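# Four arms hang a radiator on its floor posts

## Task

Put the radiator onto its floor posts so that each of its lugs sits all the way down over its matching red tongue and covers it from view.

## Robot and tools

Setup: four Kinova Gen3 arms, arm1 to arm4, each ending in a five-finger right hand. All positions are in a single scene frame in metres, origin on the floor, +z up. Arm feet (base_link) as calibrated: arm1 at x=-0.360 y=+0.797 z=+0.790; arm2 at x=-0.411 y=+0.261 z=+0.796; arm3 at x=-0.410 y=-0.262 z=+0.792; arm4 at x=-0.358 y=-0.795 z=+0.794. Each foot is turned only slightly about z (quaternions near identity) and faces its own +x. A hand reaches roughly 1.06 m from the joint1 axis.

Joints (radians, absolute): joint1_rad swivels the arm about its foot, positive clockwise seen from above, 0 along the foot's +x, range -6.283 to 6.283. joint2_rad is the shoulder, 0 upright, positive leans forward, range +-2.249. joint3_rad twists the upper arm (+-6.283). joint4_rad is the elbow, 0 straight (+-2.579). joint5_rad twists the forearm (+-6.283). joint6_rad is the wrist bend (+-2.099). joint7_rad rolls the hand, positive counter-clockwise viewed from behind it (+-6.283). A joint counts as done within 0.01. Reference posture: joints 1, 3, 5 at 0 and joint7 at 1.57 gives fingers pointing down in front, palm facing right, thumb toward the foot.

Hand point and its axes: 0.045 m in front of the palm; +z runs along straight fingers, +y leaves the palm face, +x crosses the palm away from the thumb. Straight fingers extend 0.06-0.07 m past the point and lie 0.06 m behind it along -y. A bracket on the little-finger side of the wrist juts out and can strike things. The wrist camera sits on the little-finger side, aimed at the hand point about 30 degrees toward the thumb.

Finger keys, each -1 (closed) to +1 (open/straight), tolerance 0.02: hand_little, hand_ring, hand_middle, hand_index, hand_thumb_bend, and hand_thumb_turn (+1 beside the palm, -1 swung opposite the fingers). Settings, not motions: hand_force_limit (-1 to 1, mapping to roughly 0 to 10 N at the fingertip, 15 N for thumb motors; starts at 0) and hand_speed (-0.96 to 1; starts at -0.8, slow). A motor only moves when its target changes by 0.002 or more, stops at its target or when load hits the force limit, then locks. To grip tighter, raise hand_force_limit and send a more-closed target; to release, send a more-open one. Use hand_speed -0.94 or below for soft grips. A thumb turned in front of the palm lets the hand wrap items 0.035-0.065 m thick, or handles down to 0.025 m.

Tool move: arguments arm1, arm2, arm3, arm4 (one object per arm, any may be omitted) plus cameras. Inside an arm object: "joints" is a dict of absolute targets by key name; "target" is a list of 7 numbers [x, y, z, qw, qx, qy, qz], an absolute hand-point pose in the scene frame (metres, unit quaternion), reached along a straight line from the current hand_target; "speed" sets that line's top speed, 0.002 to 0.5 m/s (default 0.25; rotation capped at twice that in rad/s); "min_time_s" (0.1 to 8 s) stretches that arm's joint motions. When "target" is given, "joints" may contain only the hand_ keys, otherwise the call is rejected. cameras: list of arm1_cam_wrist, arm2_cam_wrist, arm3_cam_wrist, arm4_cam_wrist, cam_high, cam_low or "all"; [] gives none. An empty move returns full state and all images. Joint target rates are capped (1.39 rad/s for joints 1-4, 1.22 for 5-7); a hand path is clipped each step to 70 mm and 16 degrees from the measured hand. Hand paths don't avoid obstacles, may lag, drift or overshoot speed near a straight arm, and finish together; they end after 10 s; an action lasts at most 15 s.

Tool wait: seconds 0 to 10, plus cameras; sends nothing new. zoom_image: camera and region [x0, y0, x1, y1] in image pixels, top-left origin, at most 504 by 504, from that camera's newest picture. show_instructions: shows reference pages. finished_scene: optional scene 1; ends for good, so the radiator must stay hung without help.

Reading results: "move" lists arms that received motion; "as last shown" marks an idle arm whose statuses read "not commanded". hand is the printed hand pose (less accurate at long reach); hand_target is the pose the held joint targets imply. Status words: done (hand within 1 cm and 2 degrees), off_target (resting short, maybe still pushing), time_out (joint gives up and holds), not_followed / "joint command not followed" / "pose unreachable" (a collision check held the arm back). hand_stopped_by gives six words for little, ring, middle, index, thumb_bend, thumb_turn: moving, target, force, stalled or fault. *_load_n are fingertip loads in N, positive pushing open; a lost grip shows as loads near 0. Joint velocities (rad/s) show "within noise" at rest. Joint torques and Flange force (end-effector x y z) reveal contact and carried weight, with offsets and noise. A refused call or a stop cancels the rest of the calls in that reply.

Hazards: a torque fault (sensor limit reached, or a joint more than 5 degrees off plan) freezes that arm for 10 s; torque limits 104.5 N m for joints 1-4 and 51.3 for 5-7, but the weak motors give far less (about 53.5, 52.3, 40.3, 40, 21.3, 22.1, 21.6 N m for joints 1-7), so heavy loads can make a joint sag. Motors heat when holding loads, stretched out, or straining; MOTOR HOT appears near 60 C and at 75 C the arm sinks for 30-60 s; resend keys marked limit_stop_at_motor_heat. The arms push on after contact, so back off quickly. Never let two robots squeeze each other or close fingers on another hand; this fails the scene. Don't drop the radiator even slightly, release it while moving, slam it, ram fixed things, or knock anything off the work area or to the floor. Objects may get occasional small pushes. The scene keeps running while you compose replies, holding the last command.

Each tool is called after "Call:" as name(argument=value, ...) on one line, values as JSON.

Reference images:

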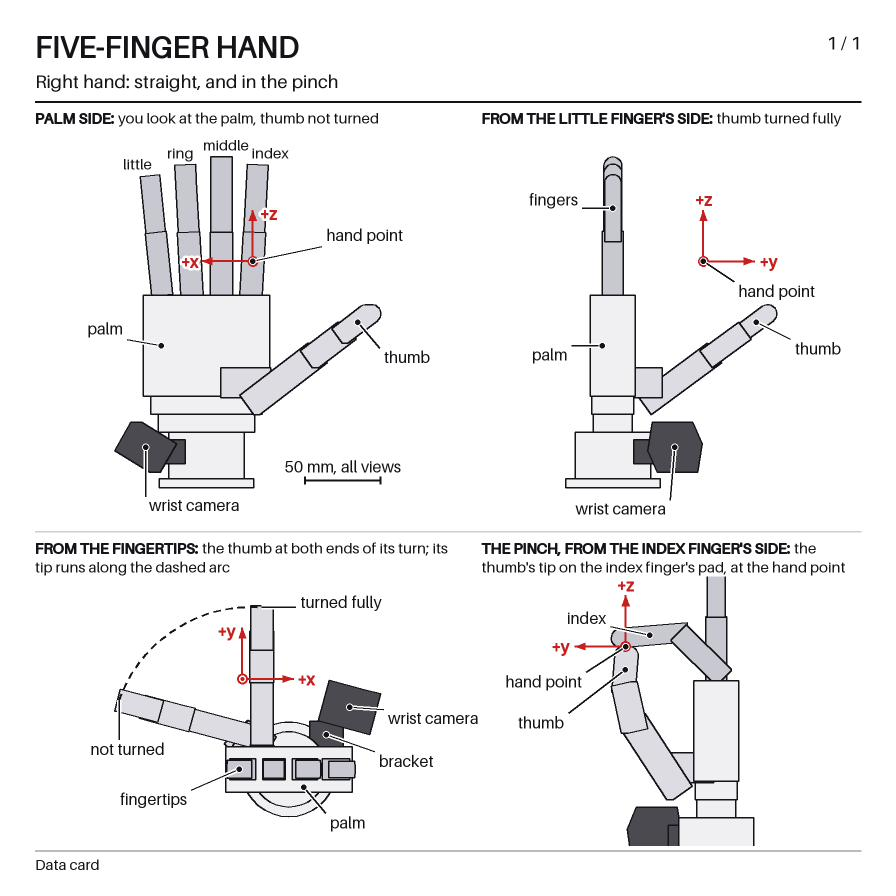

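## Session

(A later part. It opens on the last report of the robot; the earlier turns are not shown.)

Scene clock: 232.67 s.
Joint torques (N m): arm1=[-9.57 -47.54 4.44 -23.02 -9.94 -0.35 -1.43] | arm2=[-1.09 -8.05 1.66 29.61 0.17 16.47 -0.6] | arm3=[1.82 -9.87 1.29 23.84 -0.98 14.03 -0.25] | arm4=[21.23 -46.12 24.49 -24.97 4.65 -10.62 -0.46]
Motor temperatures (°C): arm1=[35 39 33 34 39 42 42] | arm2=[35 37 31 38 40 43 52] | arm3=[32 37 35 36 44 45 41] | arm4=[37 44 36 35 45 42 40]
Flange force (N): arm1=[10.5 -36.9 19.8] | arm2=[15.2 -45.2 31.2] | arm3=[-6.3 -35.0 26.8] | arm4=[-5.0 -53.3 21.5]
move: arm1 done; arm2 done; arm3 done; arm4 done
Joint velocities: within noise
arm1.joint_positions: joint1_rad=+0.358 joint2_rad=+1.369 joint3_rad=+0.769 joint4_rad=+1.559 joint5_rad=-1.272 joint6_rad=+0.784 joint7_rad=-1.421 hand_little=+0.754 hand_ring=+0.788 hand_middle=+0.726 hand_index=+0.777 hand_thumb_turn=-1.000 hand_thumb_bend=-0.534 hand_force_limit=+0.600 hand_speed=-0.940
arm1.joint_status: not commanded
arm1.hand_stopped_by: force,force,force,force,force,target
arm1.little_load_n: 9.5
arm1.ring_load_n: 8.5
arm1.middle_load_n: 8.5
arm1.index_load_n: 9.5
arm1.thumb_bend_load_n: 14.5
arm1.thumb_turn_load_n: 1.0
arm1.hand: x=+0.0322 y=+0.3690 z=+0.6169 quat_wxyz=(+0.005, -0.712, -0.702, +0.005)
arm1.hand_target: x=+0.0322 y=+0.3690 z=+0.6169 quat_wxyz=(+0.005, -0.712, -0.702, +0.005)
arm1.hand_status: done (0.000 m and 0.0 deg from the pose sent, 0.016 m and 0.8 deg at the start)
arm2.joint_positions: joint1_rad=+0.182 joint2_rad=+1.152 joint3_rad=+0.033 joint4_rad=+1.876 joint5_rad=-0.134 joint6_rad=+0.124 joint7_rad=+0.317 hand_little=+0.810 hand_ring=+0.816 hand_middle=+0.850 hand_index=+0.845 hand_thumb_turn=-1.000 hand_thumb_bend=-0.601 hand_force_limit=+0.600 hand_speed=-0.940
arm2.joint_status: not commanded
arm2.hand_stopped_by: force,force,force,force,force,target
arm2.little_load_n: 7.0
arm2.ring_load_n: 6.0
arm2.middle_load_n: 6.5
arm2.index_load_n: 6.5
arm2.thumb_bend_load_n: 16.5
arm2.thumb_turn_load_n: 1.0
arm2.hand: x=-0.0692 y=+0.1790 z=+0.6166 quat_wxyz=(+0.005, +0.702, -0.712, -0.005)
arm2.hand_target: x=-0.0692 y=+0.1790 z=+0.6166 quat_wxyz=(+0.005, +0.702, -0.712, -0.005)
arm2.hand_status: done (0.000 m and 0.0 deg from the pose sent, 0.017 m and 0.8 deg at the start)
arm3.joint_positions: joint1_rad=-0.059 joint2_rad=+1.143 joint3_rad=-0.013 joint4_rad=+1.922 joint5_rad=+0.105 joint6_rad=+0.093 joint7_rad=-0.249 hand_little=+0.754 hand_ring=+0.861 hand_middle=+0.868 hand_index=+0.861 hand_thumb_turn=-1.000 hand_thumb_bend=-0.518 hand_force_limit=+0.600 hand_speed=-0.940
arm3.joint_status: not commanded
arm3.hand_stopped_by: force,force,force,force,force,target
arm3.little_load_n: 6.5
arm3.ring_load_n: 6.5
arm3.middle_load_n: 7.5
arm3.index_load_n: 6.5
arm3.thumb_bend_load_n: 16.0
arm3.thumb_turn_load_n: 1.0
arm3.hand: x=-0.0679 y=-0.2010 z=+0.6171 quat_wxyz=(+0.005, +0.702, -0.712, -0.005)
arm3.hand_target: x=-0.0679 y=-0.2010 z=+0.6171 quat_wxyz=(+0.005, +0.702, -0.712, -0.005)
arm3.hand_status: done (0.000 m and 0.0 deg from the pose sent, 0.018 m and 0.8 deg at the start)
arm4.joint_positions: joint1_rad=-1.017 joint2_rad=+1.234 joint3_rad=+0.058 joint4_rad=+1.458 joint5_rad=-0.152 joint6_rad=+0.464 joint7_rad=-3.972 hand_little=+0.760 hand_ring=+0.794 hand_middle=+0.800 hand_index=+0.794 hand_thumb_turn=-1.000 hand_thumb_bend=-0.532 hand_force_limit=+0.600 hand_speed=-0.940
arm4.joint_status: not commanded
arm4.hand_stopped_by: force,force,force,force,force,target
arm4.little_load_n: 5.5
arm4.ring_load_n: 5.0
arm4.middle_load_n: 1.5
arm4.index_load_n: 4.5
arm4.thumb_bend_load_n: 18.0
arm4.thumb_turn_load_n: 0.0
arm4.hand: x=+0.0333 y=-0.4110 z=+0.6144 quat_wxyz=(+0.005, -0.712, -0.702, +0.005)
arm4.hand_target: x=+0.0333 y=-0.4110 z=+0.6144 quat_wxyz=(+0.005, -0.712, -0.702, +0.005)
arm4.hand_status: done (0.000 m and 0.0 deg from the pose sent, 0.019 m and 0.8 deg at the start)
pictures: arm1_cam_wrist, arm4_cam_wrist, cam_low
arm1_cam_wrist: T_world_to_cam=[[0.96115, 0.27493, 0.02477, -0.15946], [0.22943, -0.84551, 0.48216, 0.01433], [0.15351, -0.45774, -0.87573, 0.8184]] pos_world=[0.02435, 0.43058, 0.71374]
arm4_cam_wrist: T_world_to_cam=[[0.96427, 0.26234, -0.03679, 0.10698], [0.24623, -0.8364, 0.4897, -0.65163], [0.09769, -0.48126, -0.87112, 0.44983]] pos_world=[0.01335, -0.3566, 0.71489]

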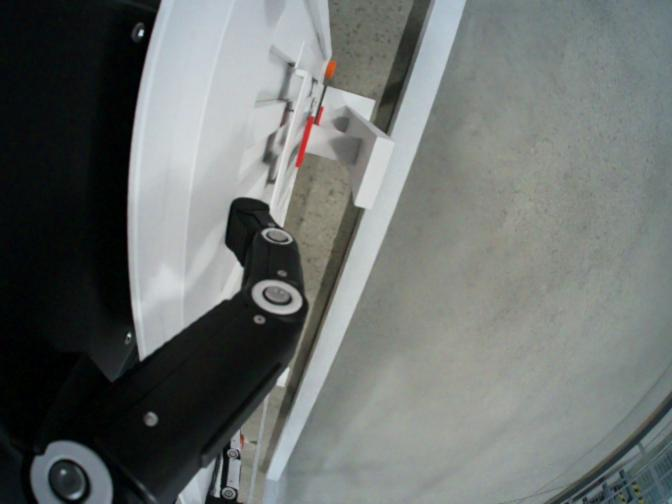

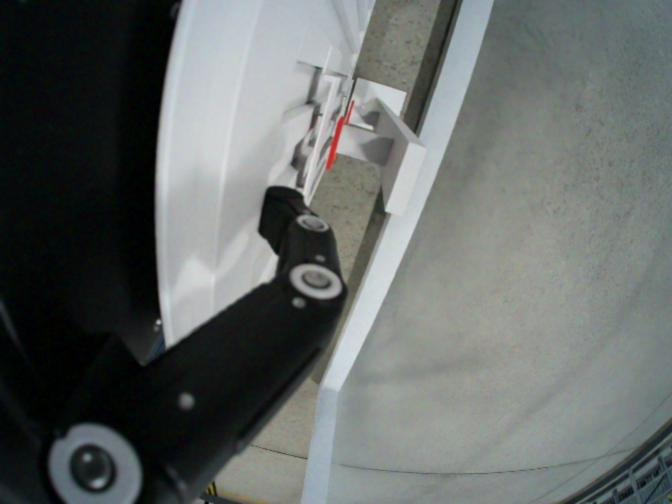

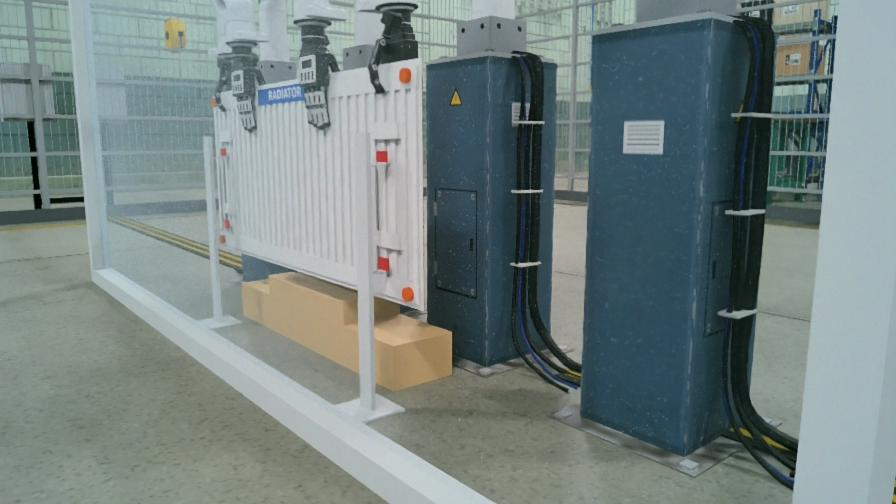

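Call:
move(cameras=["arm1_cam_wrist","arm4_cam_wrist","cam_low"])

Call:
zoom_image(camera="arm1_cam_wrist", region=[270, 60, 370, 160])

Call:
zoom_image(camera="arm1_cam_wrist", region=[260, 110, 350, 220])

Call:
zoom_image(camera="arm4_cam_wrist", region=[290, 60, 390, 160])

Call:
zoom_image(camera="arm4_cam_wrist", region=[280, 110, 380, 220])

Scene clock: 234.37 s.
Joint torques (N m): arm1=[-9.58 -47.54 4.44 -22.95 -9.92 -0.32 -1.44] | arm2=[-1.07 -7.91 1.66 29.64 0.18 16.51 -0.58] | arm3=[1.86 -9.77 1.27 23.9 -0.97 14.02 -0.29] | arm4=[21.2 -46.15 24.49 -24.92 4.63 -10.57 -0.48]
Motor temperatures (°C): arm1=[35 39 33 34 39 42 42] | arm2=[35 37 31 38 40 43 52] | arm3=[32 37 35 36 44 45 41] | arm4=[37 44 36 35 45 42 40]
Flange force (N): arm1=[10.3 -36.9 20.0] | arm2=[15.1 -45.2 30.9] | arm3=[-6.4 -35.2 26.6] | arm4=[-5.0 -53.2 21.7]
Joint velocities: within noise
arm1.joint_positions: joint1_rad=+0.358 joint2_rad=+1.369 joint3_rad=+0.769 joint4_rad=+1.559 joint5_rad=-1.272 joint6_rad=+0.784 joint7_rad=-1.421 hand_little=+0.754 hand_ring=+0.788 hand_middle=+0.726 hand_index=+0.777 hand_thumb_turn=-1.000 hand_thumb_bend=-0.534 hand_force_limit=+0.600 hand_speed=-0.940
arm1.joint_status: not commanded
arm1.hand_stopped_by: force,force,force,force,force,target
arm1.little_load_n: 9.5
arm1.ring_load_n: 8.5
arm1.middle_load_n: 8.5
arm1.index_load_n: 9.5
arm1.thumb_bend_load_n: 14.5
arm1.thumb_turn_load_n: 1.0
arm1.hand: x=+0.0322 y=+0.3690 z=+0.6169 quat_wxyz=(+0.005, -0.712, -0.702, +0.005) (m; scene frame)
arm1.hand_target: x=+0.0322 y=+0.3690 z=+0.6169 quat_wxyz=(+0.005, -0.712, -0.702, +0.005) (m; scene frame)
arm1.hand_status: done (0.000 m and 0.0 deg from the pose sent, 0.016 m and 0.8 deg at the start)
arm2.joint_positions: joint1_rad=+0.182 joint2_rad=+1.152 joint3_rad=+0.033 joint4_rad=+1.876 joint5_rad=-0.134 joint6_rad=+0.124 joint7_rad=+0.317 hand_little=+0.810 hand_ring=+0.816 hand_middle=+0.850 hand_index=+0.845 hand_thumb_turn=-1.000 hand_thumb_bend=-0.601 hand_force_limit=+0.600 hand_speed=-0.940
arm2.joint_status: not commanded
arm2.hand_stopped_by: force,force,force,force,force,target
arm2.little_load_n: 7.0
arm2.ring_load_n: 5.5
arm2.middle_load_n: 6.5
arm2.index_load_n: 6.5
arm2.thumb_bend_load_n: 16.0
arm2.thumb_turn_load_n: 1.0
arm2.hand: x=-0.0692 y=+0.1790 z=+0.6166 quat_wxyz=(+0.005, +0.702, -0.712, -0.005) (m; scene frame)
arm2.hand_target: x=-0.0692 y=+0.1790 z=+0.6166 quat_wxyz=(+0.005, +0.702, -0.712, -0.005) (m; scene frame)
arm2.hand_status: done (0.000 m and 0.0 deg from the pose sent, 0.017 m and 0.8 deg at the start)
arm3.joint_positions: joint1_rad=-0.059 joint2_rad=+1.143 joint3_rad=-0.013 joint4_rad=+1.922 joint5_rad=+0.105 joint6_rad=+0.093 joint7_rad=-0.249 hand_little=+0.754 hand_ring=+0.861 hand_middle=+0.868 hand_index=+0.861 hand_thumb_turn=-1.000 hand_thumb_bend=-0.518 hand_force_limit=+0.600 hand_speed=-0.940
arm3.joint_status: not commanded
arm3.hand_stopped_by: force,force,force,force,force,target
arm3.little_load_n: 6.0
arm3.ring_load_n: 6.5
arm3.middle_load_n: 7.5
arm3.index_load_n: 6.5
arm3.thumb_bend_load_n: 16.0
arm3.thumb_turn_load_n: 1.5
arm3.hand: x=-0.0679 y=-0.2010 z=+0.6171 quat_wxyz=(+0.005, +0.702, -0.712, -0.005) (m; scene frame)
arm3.hand_target: x=-0.0679 y=-0.2010 z=+0.6171 quat_wxyz=(+0.005, +0.702, -0.712, -0.005) (m; scene frame)
arm3.hand_status: done (0.000 m and 0.0 deg from the pose sent, 0.018 m and 0.8 deg at the start)
arm4.joint_positions: joint1_rad=-1.017 joint2_rad=+1.234 joint3_rad=+0.058 joint4_rad=+1.458 joint5_rad=-0.152 joint6_rad=+0.464 joint7_rad=-3.972 hand_little=+0.760 hand_ring=+0.794 hand_middle=+0.800 hand_index=+0.794 hand_thumb_turn=-1.000 hand_thumb_bend=-0.532 hand_force_limit=+0.600 hand_speed=-0.940
arm4.joint_status: not commanded
arm4.hand_stopped_by: force,force,force,force,force,target
arm4.little_load_n: 5.5
arm4.ring_load_n: 5.0
arm4.middle_load_n: 1.5
arm4.index_load_n: 5.0
arm4.thumb_bend_load_n: 17.5
arm4.thumb_turn_load_n: 0.0
arm4.hand: x=+0.0333 y=-0.4110 z=+0.6144 quat_wxyz=(+0.005, -0.712, -0.702, +0.005) (m; scene frame)
arm4.hand_target: x=+0.0333 y=-0.4110 z=+0.6144 quat_wxyz=(+0.005, -0.712, -0.702, +0.005) (m; scene frame)
arm4.hand_status: done (0.000 m and 0.0 deg from the pose sent, 0.019 m and 0.8 deg at the start)
pictures: arm1_cam_wrist, arm4_cam_wrist, cam_low
camera_calibration:
arm1_cam_wrist: T_world_to_cam=[[0.96115, 0.27493, 0.02477, -0.15946], [0.22943, -0.84551, 0.48216, 0.01433], [0.15351, -0.45774, -0.87573, 0.8184]] pos_world=[0.02435, 0.43058, 0.71374]
arm4_cam_wrist: T_world_to_cam=[[0.96427, 0.26234, -0.03679, 0.10698], [0.24623, -0.8364, 0.4897, -0.65163], [0.09769, -0.48126, -0.87112, 0.44983]] pos_world=[0.01335, -0.3566, 0.71489]

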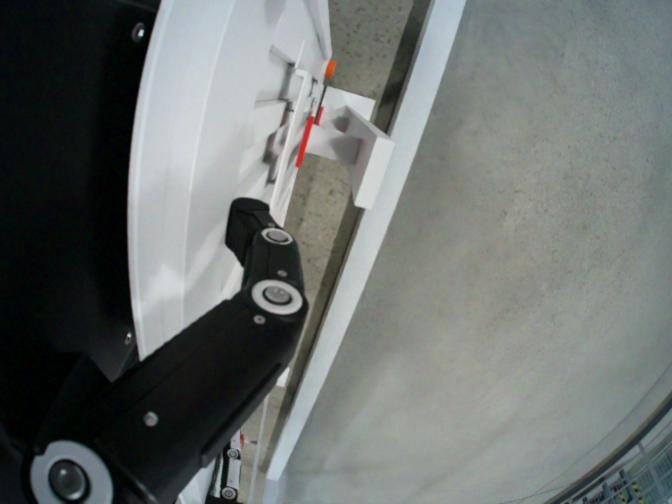

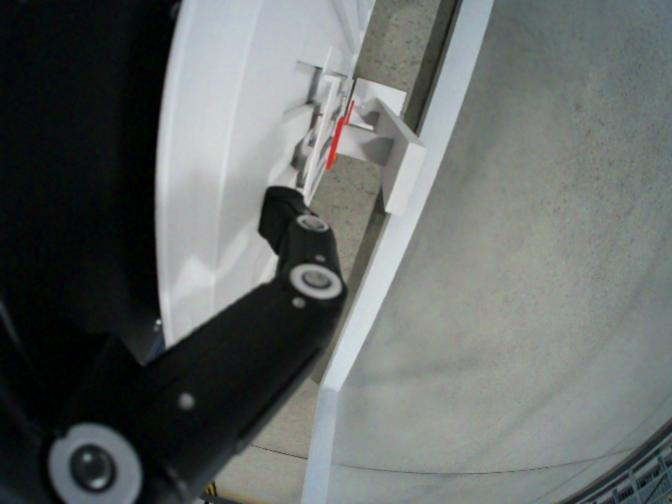

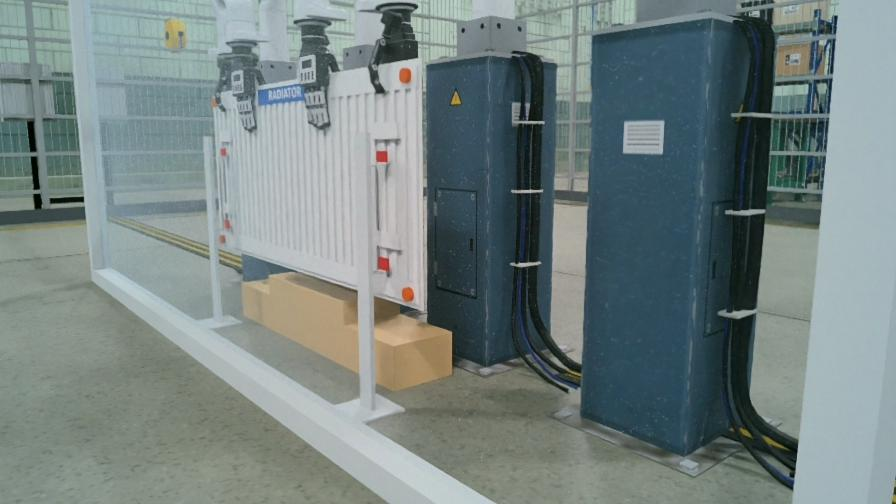

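Scaled by 5.040 from the camera's image (finer frame: 960x720).

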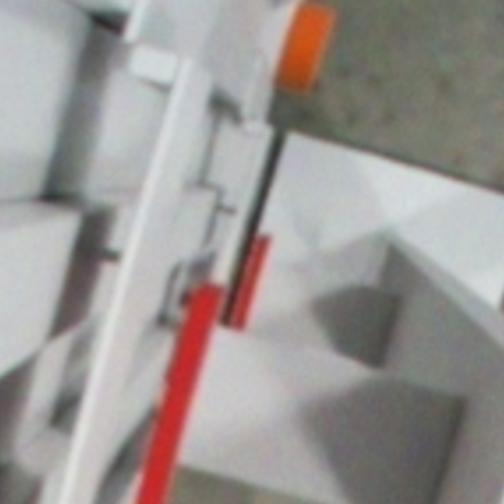

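Scaled by 4.582 from the camera's image (finer frame: 960x720).

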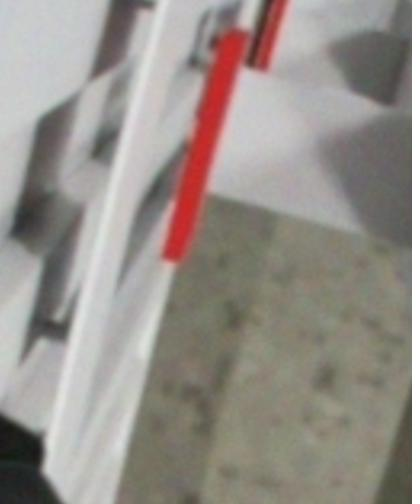

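Scaled by 5.040 from the camera's image (finer frame: 960x720).

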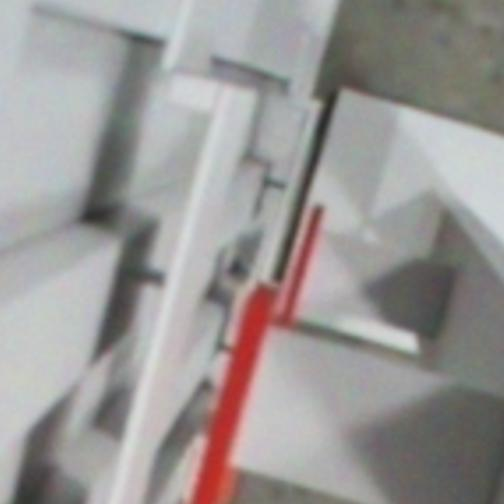

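Scaled by 4.582 from the camera's image (finer frame: 960x720).

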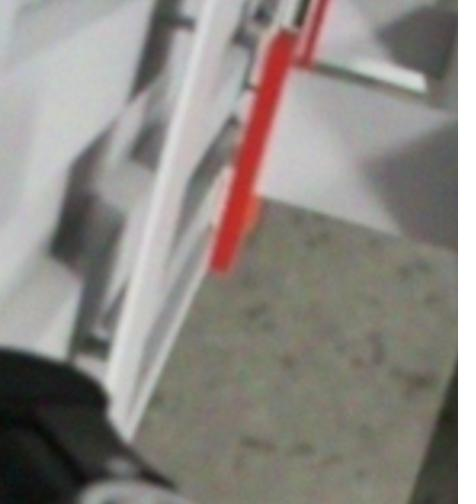

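Call:
zoom_image(camera="arm1_cam_wrist", region=[275, 115, 325, 165])

Call:
zoom_image(camera="arm1_cam_wrist", region=[295, 85, 345, 135])

Call:
zoom_image(camera="arm4_cam_wrist", region=[305, 115, 355, 165])

Call:
zoom_image(camera="arm4_cam_wrist", region=[325, 80, 375, 130])

Scaled by 10.080 from the camera's image (finer frame: 960x720).

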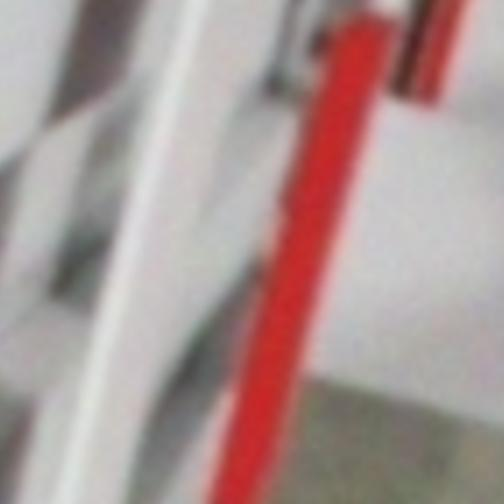

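Scaled by 10.080 from the camera's image (finer frame: 960x720).

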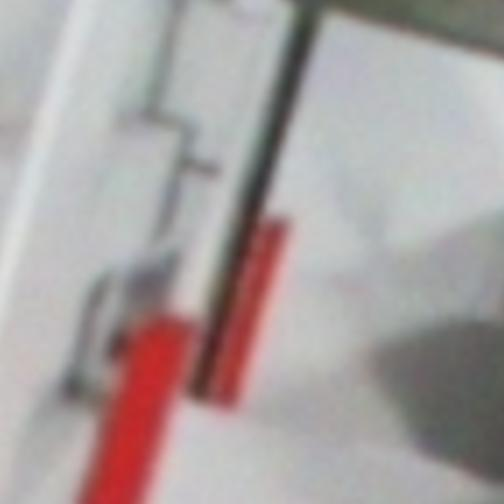

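Scaled by 10.080 from the camera's image (finer frame: 960x720).

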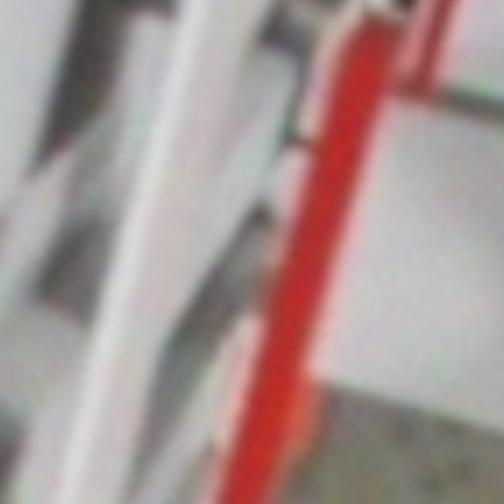

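Scaled by 10.080 from the camera's image (finer frame: 960x720).

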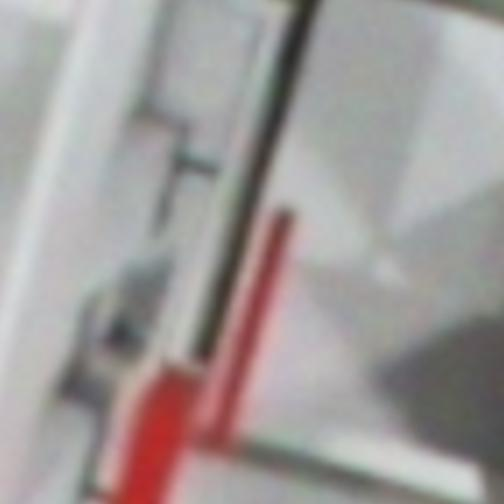

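Call:
zoom_image(camera="cam_low", region=[340, 60, 450, 320])

Call:
zoom_image(camera="cam_low", region=[360, 120, 420, 180])

Call:
zoom_image(camera="cam_low", region=[360, 225, 420, 285])

Scaled by 1.938 from the camera's image (finer frame: 1280x720).

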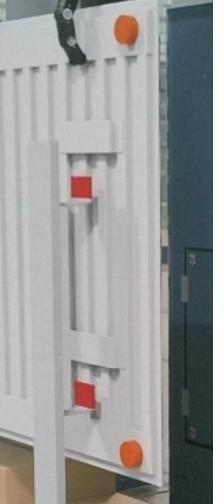

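Scaled by 8.400 from the camera's image (finer frame: 1280x720).

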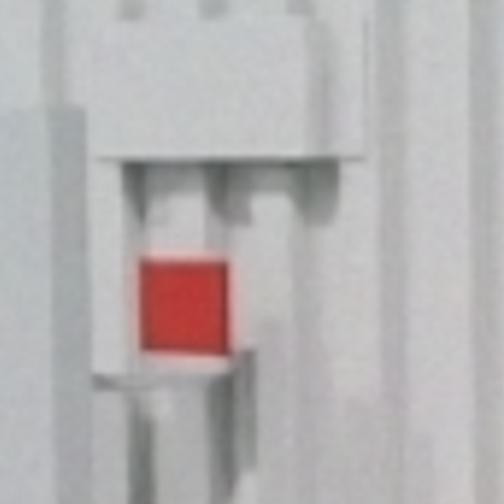

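Scaled by 8.400 from the camera's image (finer frame: 1280x720).

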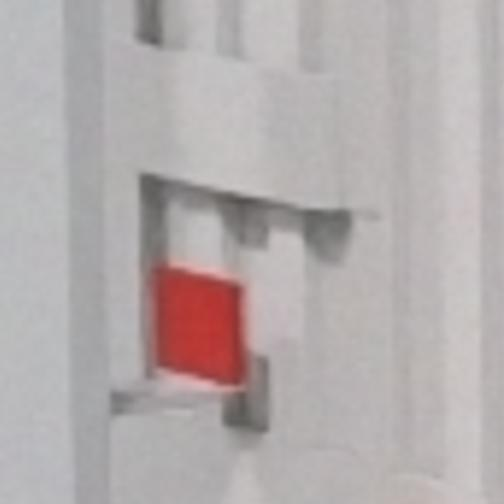

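Call:
move(cameras=["cam_high","cam_low"])

Call:
zoom_image(camera="cam_high", region=[280, 200, 620, 504])

Scene clock: 240.17 s.
Joint torques (N m): arm1=[-9.62 -47.54 4.48 -22.95 -9.89 -0.31 -1.43] | arm2=[-1.11 -7.91 1.67 29.67 0.17 16.49 -0.61] | arm3=[1.86 -9.81 1.28 23.89 -0.95 14.03 -0.28] | arm4=[21.17 -46.19 24.45 -24.92 4.64 -10.55 -0.49]
Motor temperatures (°C): arm1=[36 40 33 34 39 42 42] | arm2=[35 37 31 38 40 44 52] | arm3=[32 37 35 36 44 45 41] | arm4=[37 45 36 35 45 42 40]
Flange force (N): arm1=[10.3 -37.0 20.1] | arm2=[15.3 -45.3 30.9] | arm3=[-6.4 -35.1 26.7] | arm4=[-5.0 -53.1 21.8]
Joint velocities: within noise
arm1.joint_positions: joint1_rad=+0.358 joint2_rad=+1.369 joint3_rad=+0.769 joint4_rad=+1.559 joint5_rad=-1.272 joint6_rad=+0.784 joint7_rad=-1.421 hand_little=+0.754 hand_ring=+0.788 hand_middle=+0.726 hand_index=+0.777 hand_thumb_turn=-1.000 hand_thumb_bend=-0.534 hand_force_limit=+0.600 hand_speed=-0.940
arm1.joint_status: not commanded
arm1.hand_stopped_by: force,force,force,force,force,target
arm1.little_load_n: 9.5
arm1.ring_load_n: 8.5
arm1.middle_load_n: 8.5
arm1.index_load_n: 9.5
arm1.thumb_bend_load_n: 14.5
arm1.thumb_turn_load_n: 0.5
arm1.hand: x=+0.0322 y=+0.3690 z=+0.6169 quat_wxyz=(+0.005, -0.712, -0.702, +0.005) (m; scene frame)
arm1.hand_target: x=+0.0322 y=+0.3690 z=+0.6169 quat_wxyz=(+0.005, -0.712, -0.702, +0.005) (m; scene frame)
arm1.hand_status: done (0.000 m and 0.0 deg from the pose sent, 0.016 m and 0.8 deg at the start)
arm2.joint_positions: joint1_rad=+0.182 joint2_rad=+1.152 joint3_rad=+0.033 joint4_rad=+1.876 joint5_rad=-0.134 joint6_rad=+0.124 joint7_rad=+0.317 hand_little=+0.810 hand_ring=+0.816 hand_middle=+0.850 hand_index=+0.845 hand_thumb_turn=-1.000 hand_thumb_bend=-0.601 hand_force_limit=+0.600 hand_speed=-0.940
arm2.joint_status: not commanded
arm2.hand_stopped_by: force,force,force,force,force,target
arm2.little_load_n: 6.5
arm2.ring_load_n: 5.5
arm2.middle_load_n: 6.5
arm2.index_load_n: 6.5
arm2.thumb_bend_load_n: 16.0
arm2.thumb_turn_load_n: 1.0
arm2.hand: x=-0.0692 y=+0.1790 z=+0.6166 quat_wxyz=(+0.005, +0.702, -0.712, -0.005) (m; scene frame)
arm2.hand_target: x=-0.0692 y=+0.1790 z=+0.6166 quat_wxyz=(+0.005, +0.702, -0.712, -0.005) (m; scene frame)
arm2.hand_status: done (0.000 m and 0.0 deg from the pose sent, 0.017 m and 0.8 deg at the start)
arm3.joint_positions: joint1_rad=-0.059 joint2_rad=+1.143 joint3_rad=-0.013 joint4_rad=+1.922 joint5_rad=+0.105 joint6_rad=+0.093 joint7_rad=-0.249 hand_little=+0.754 hand_ring=+0.861 hand_middle=+0.868 hand_index=+0.861 hand_thumb_turn=-1.000 hand_thumb_bend=-0.518 hand_force_limit=+0.600 hand_speed=-0.940
arm3.joint_status: not commanded
arm3.hand_stopped_by: force,force,force,force,force,target
arm3.little_load_n: 6.0
arm3.ring_load_n: 6.5
arm3.middle_load_n: 7.5
arm3.index_load_n: 6.5
arm3.thumb_bend_load_n: 16.0
arm3.thumb_turn_load_n: 1.0
arm3.hand: x=-0.0679 y=-0.2010 z=+0.6171 quat_wxyz=(+0.005, +0.702, -0.712, -0.005) (m; scene frame)
arm3.hand_target: x=-0.0679 y=-0.2010 z=+0.6171 quat_wxyz=(+0.005, +0.702, -0.712, -0.005) (m; scene frame)
arm3.hand_status: done (0.000 m and 0.0 deg from the pose sent, 0.018 m and 0.8 deg at the start)
arm4.joint_positions: joint1_rad=-1.017 joint2_rad=+1.234 joint3_rad=+0.058 joint4_rad=+1.458 joint5_rad=-0.152 joint6_rad=+0.464 joint7_rad=-3.972 hand_little=+0.760 hand_ring=+0.794 hand_middle=+0.800 hand_index=+0.794 hand_thumb_turn=-1.000 hand_thumb_bend=-0.532 hand_force_limit=+0.600 hand_speed=-0.940
arm4.joint_status: not commanded
arm4.hand_stopped_by: force,force,force,force,force,target
arm4.little_load_n: 5.5
arm4.ring_load_n: 5.0
arm4.middle_load_n: 1.5
arm4.index_load_n: 4.5
arm4.thumb_bend_load_n: 17.5
arm4.thumb_turn_load_n: 0.0
arm4.hand: x=+0.0333 y=-0.4110 z=+0.6144 quat_wxyz=(+0.005, -0.712, -0.702, +0.005) (m; scene frame)
arm4.hand_target: x=+0.0333 y=-0.4110 z=+0.6144 quat_wxyz=(+0.005, -0.712, -0.702, +0.005) (m; scene frame)
arm4.hand_status: done (0.000 m and 0.0 deg from the pose sent, 0.019 m and 0.8 deg at the start)
pictures: cam_high, cam_low

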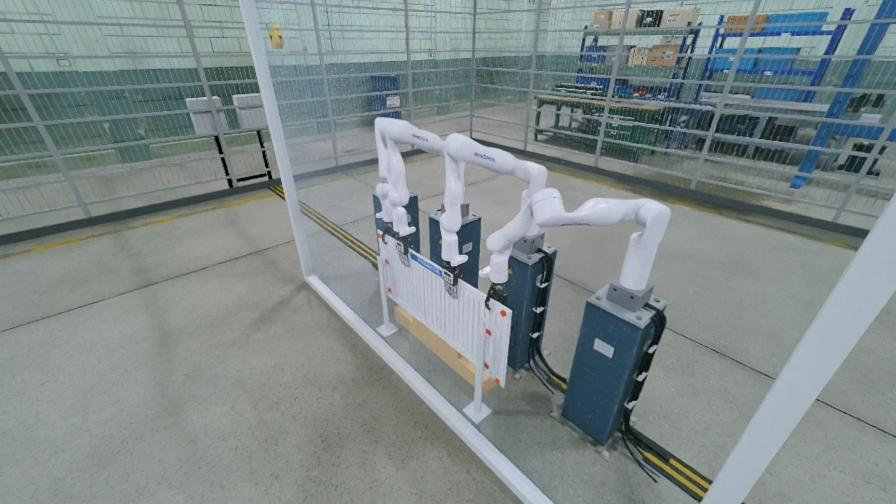

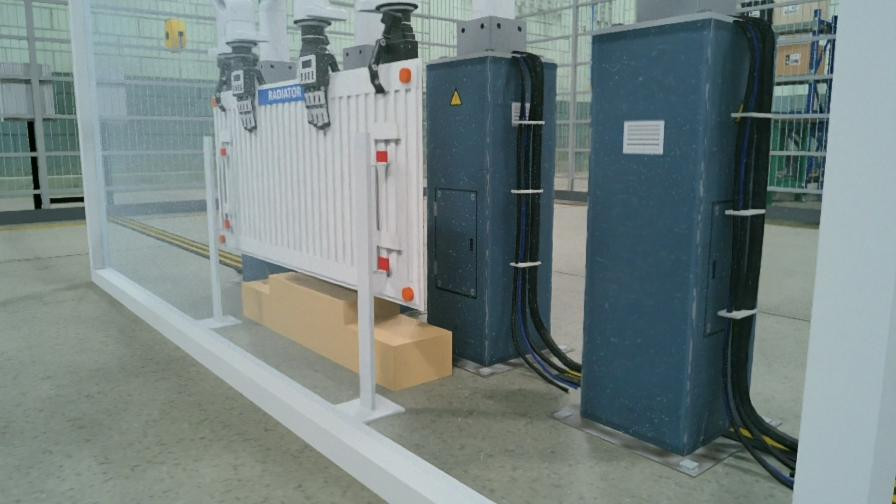

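Scaled by 1.482 from the camera's image (finer frame: 1280x720).

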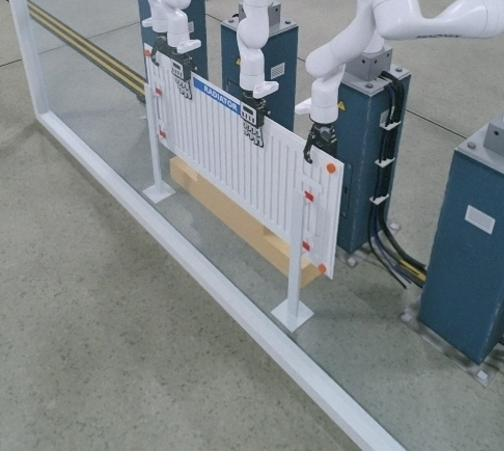

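Call:
zoom_image(camera="cam_low", region=[340, 120, 400, 180])

Call:
zoom_image(camera="cam_low", region=[340, 230, 400, 290])

Call:
zoom_image(camera="cam_low", region=[190, 130, 250, 190])

Call:
zoom_image(camera="cam_low", region=[190, 200, 250, 260])

Scaled by 8.400 from the camera's image (finer frame: 1280x720).

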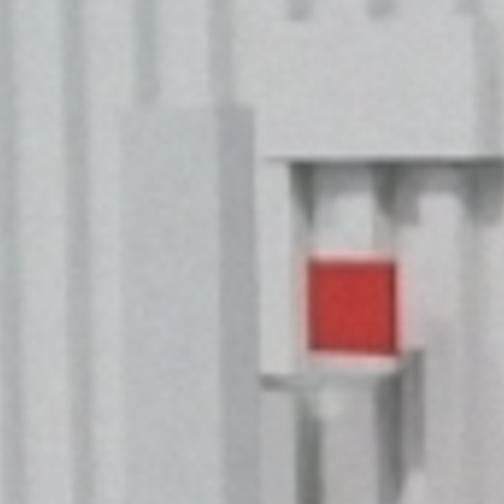

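Scaled by 8.400 from the camera's image (finer frame: 1280x720).

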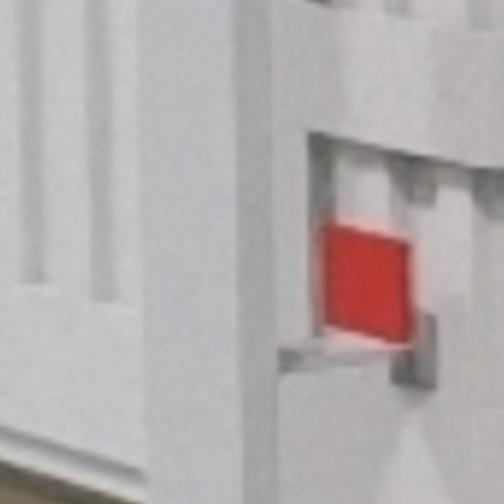

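Scaled by 8.400 from the camera's image (finer frame: 1280x720).

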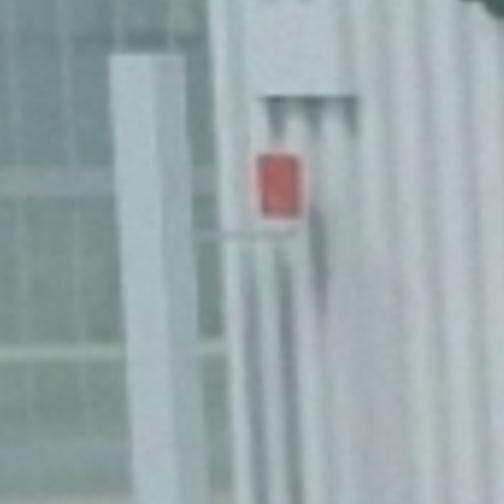

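Scaled by 8.400 from the camera's image (finer frame: 1280x720).

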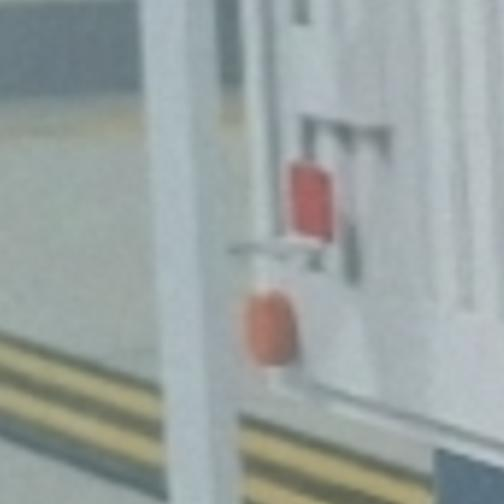

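Call:
move(arm1={"target":[0.0396,0.369,0.6169,-0.0049,0.7124,0.7018,-0.0050],"speed":0.01}, arm2={"target":[-0.0617,0.179,0.6166,0.0050,0.7018,-0.7124,-0.0049],"speed":0.01}, arm3={"target":[-0.0601,-0.201,0.6171,0.0050,0.7018,-0.7124,-0.0049],"speed":0.01}, arm4={"target":[0.0412,-0.411,0.6144,-0.0049,0.7124,0.7018,-0.0050],"speed":0.01}, cameras=["arm1_cam_wrist","arm4_cam_wrist","cam_low"])

Call:
zoom_image(camera="arm1_cam_wrist", region=[265, 110, 325, 170])

Call:
zoom_image(camera="arm1_cam_wrist", region=[285, 60, 345, 120])

Call:
zoom_image(camera="arm4_cam_wrist", region=[295, 110, 355, 170])

Call:
zoom_image(camera="arm4_cam_wrist", region=[310, 60, 370, 120])

Scene clock: 245.20 s.
Joint torques (N m): arm1=[-9.77 -47.08 4.04 -22.75 -9.98 -0.31 -1.42] | arm2=[-1.12 -8.58 1.59 29.45 0.11 16.62 -0.7] | arm3=[1.82 -10.41 1.24 23.26 -0.99 13.97 -0.26] | arm4=[21.58 -46.51 24.41 -25.04 4.68 -10.66 -0.55]
Motor temperatures (°C): arm1=[36 40 33 35 39 42 42] | arm2=[35 37 31 38 40 44 52] | arm3=[32 37 35 36 44 46 41] | arm4=[37 45 37 36 45 42 40]
Flange force (N): arm1=[9.6 -36.8 18.8] | arm2=[15.4 -45.8 32.0] | arm3=[-6.2 -34.7 26.9] | arm4=[-3.8 -53.1 21.7]
move: arm1 done; arm2 done; arm3 done; arm4 done
Joint velocities: within noise
arm1.joint_positions: joint1_rad=+0.350 joint2_rad=+1.375 joint3_rad=+0.774 joint4_rad=+1.541 joint5_rad=-1.263 joint6_rad=+0.794 joint7_rad=-1.447 hand_little=+0.754 hand_ring=+0.788 hand_middle=+0.726 hand_index=+0.777 hand_thumb_turn=-1.000 hand_thumb_bend=-0.534 hand_force_limit=+0.600 hand_speed=-0.940
arm1.joint_status: not commanded
arm1.hand_stopped_by: force,force,force,force,force,target
arm1.little_load_n: 9.5
arm1.ring_load_n: 9.0
arm1.middle_load_n: 8.5
arm1.index_load_n: 9.5
arm1.thumb_bend_load_n: 14.5
arm1.thumb_turn_load_n: 0.5
arm1.hand: x=+0.0396 y=+0.3690 z=+0.6169 quat_wxyz=(+0.005, -0.712, -0.702, +0.005)
arm1.hand_target: x=+0.0396 y=+0.3690 z=+0.6169 quat_wxyz=(+0.005, -0.712, -0.702, +0.005)
arm1.hand_status: done (0.000 m and 0.0 deg from the pose sent, 0.007 m and 0.0 deg at the start)
arm2.joint_positions: joint1_rad=+0.176 joint2_rad=+1.154 joint3_rad=+0.037 joint4_rad=+1.852 joint5_rad=-0.136 joint6_rad=+0.146 joint7_rad=+0.314 hand_little=+0.810 hand_ring=+0.816 hand_middle=+0.850 hand_index=+0.845 hand_thumb_turn=-1.000 hand_thumb_bend=-0.601 hand_force_limit=+0.600 hand_speed=-0.940
arm2.joint_status: not commanded
arm2.hand_stopped_by: force,force,force,force,force,target
arm2.little_load_n: 6.5
arm2.ring_load_n: 6.0
arm2.middle_load_n: 6.5
arm2.index_load_n: 6.5
arm2.thumb_bend_load_n: 16.5
arm2.thumb_turn_load_n: 1.0
arm2.hand: x=-0.0617 y=+0.1790 z=+0.6166 quat_wxyz=(+0.005, +0.702, -0.712, -0.005)
arm2.hand_target: x=-0.0617 y=+0.1790 z=+0.6166 quat_wxyz=(+0.005, +0.702, -0.712, -0.005)
arm2.hand_status: done (0.000 m and 0.0 deg from the pose sent, 0.008 m and 0.0 deg at the start)
arm3.joint_positions: joint1_rad=-0.055 joint2_rad=+1.145 joint3_rad=-0.016 joint4_rad=+1.896 joint5_rad=+0.106 joint6_rad=+0.117 joint7_rad=-0.246 hand_little=+0.754 hand_ring=+0.861 hand_middle=+0.868 hand_index=+0.861 hand_thumb_turn=-1.000 hand_thumb_bend=-0.518 hand_force_limit=+0.600 hand_speed=-0.940
arm3.joint_status: not commanded
arm3.hand_stopped_by: force,force,force,force,force,target
arm3.little_load_n: 6.0
arm3.ring_load_n: 6.5
arm3.middle_load_n: 7.5
arm3.index_load_n: 6.5
arm3.thumb_bend_load_n: 16.5
arm3.thumb_turn_load_n: 1.0
arm3.hand: x=-0.0601 y=-0.2010 z=+0.6171 quat_wxyz=(+0.005, +0.702, -0.712, -0.005)
arm3.hand_target: x=-0.0601 y=-0.2010 z=+0.6171 quat_wxyz=(+0.005, +0.702, -0.712, -0.005)
arm3.hand_status: done (0.000 m and 0.0 deg from the pose sent, 0.008 m and 0.0 deg at the start)
arm4.joint_positions: joint1_rad=-1.005 joint2_rad=+1.239 joint3_rad=+0.058 joint4_rad=+1.438 joint5_rad=-0.148 joint6_rad=+0.479 joint7_rad=-3.964 hand_little=+0.760 hand_ring=+0.794 hand_middle=+0.800 hand_index=+0.794 hand_thumb_turn=-1.000 hand_thumb_bend=-0.532 hand_force_limit=+0.600 hand_speed=-0.940
arm4.joint_status: not commanded
arm4.hand_stopped_by: force,force,force,force,force,target
arm4.little_load_n: 5.5
arm4.ring_load_n: 5.0
arm4.middle_load_n: 1.0
arm4.index_load_n: 4.5
arm4.thumb_bend_load_n: 17.5
arm4.thumb_turn_load_n: 0.0
arm4.hand: x=+0.0412 y=-0.4110 z=+0.6144 quat_wxyz=(+0.005, -0.712, -0.702, +0.005)
arm4.hand_target: x=+0.0412 y=-0.4110 z=+0.6144 quat_wxyz=(+0.005, -0.712, -0.702, +0.005)
arm4.hand_status: done (0.000 m and 0.0 deg from the pose sent, 0.008 m and 0.0 deg at the start)
arm1_cam_wrist: T_world_to_cam=[[0.96112, 0.27501, 0.02473, -0.16658], [0.22952, -0.84548, 0.48217, 0.01262], [0.15351, -0.45774, -0.87573, 0.81726]] pos_world=[0.03175, 0.43058, 0.71374]
arm4_cam_wrist: T_world_to_cam=[[0.96428, 0.26233, -0.03681, 0.09937], [0.24623, -0.83636, 0.48977, -0.65361], [0.09769, -0.48134, -0.87108, 0.449]] pos_world=[0.02125, -0.3566, 0.71489]

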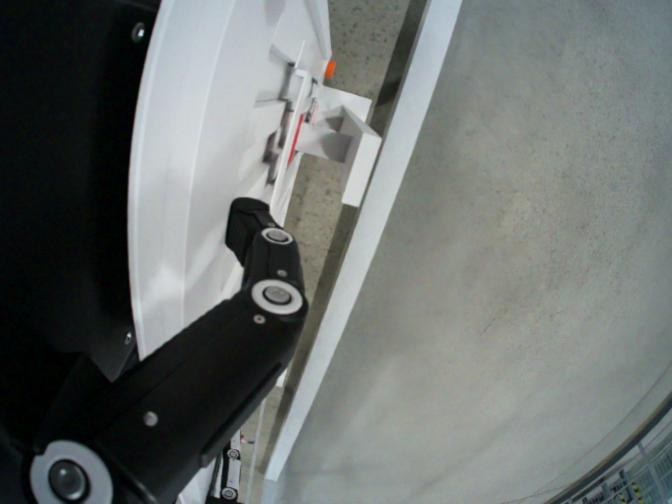

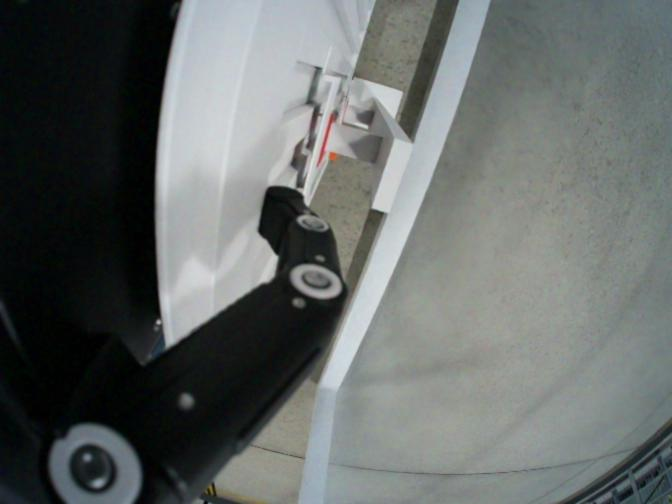

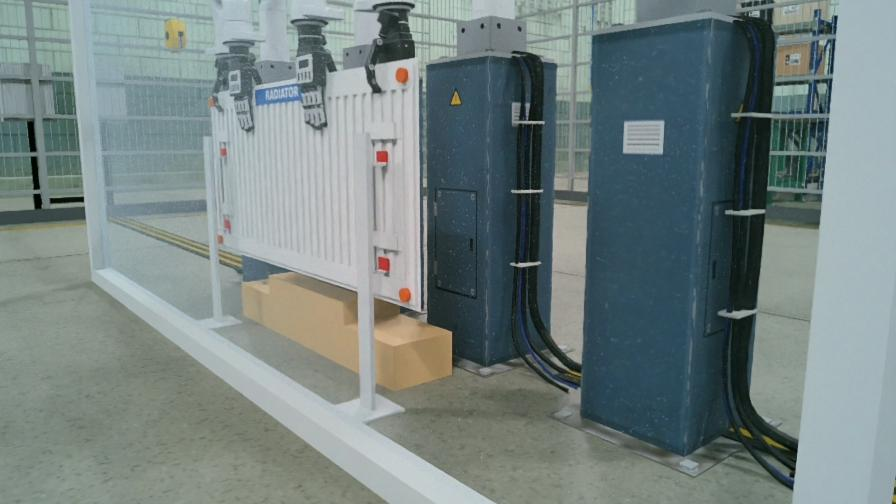

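Scaled by 8.400 from the camera's image (finer frame: 960x720).

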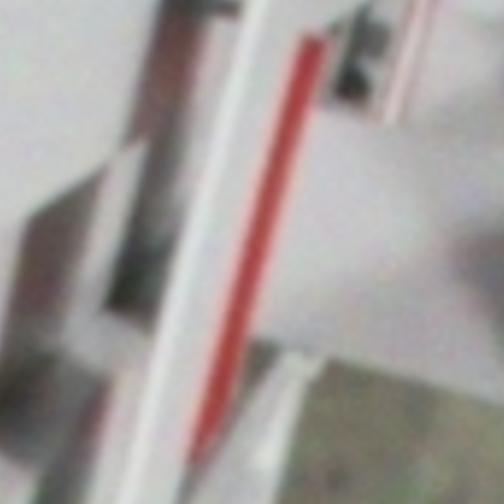

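Scaled by 8.400 from the camera's image (finer frame: 960x720).

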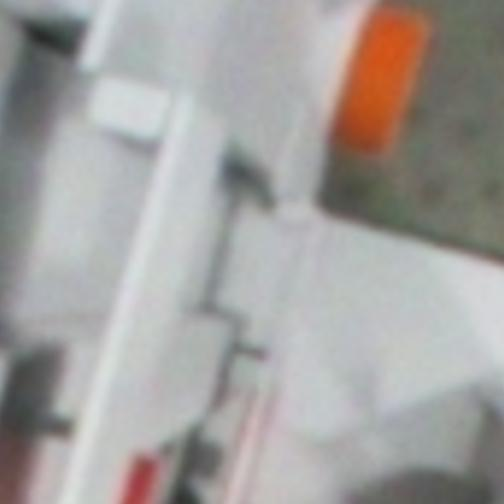

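Scaled by 8.400 from the camera's image (finer frame: 960x720).

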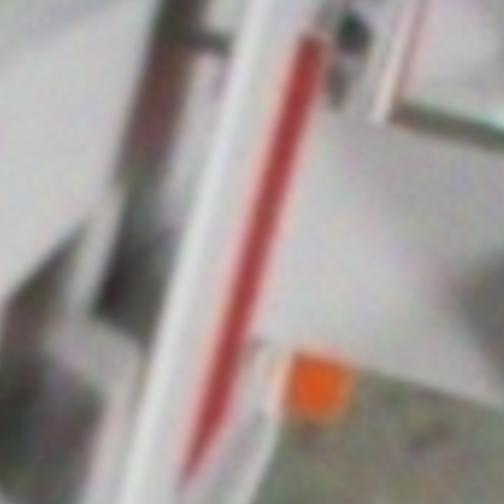

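Scaled by 8.400 from the camera's image (finer frame: 960x720).

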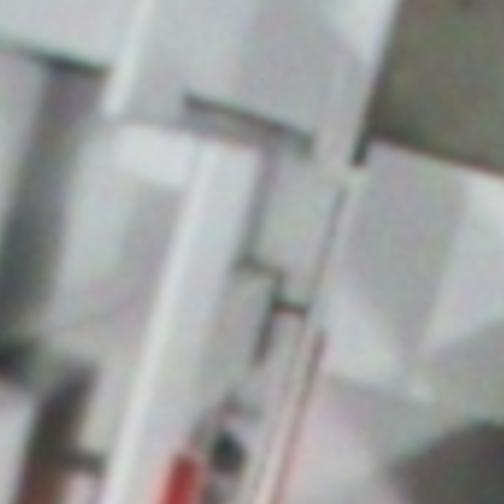

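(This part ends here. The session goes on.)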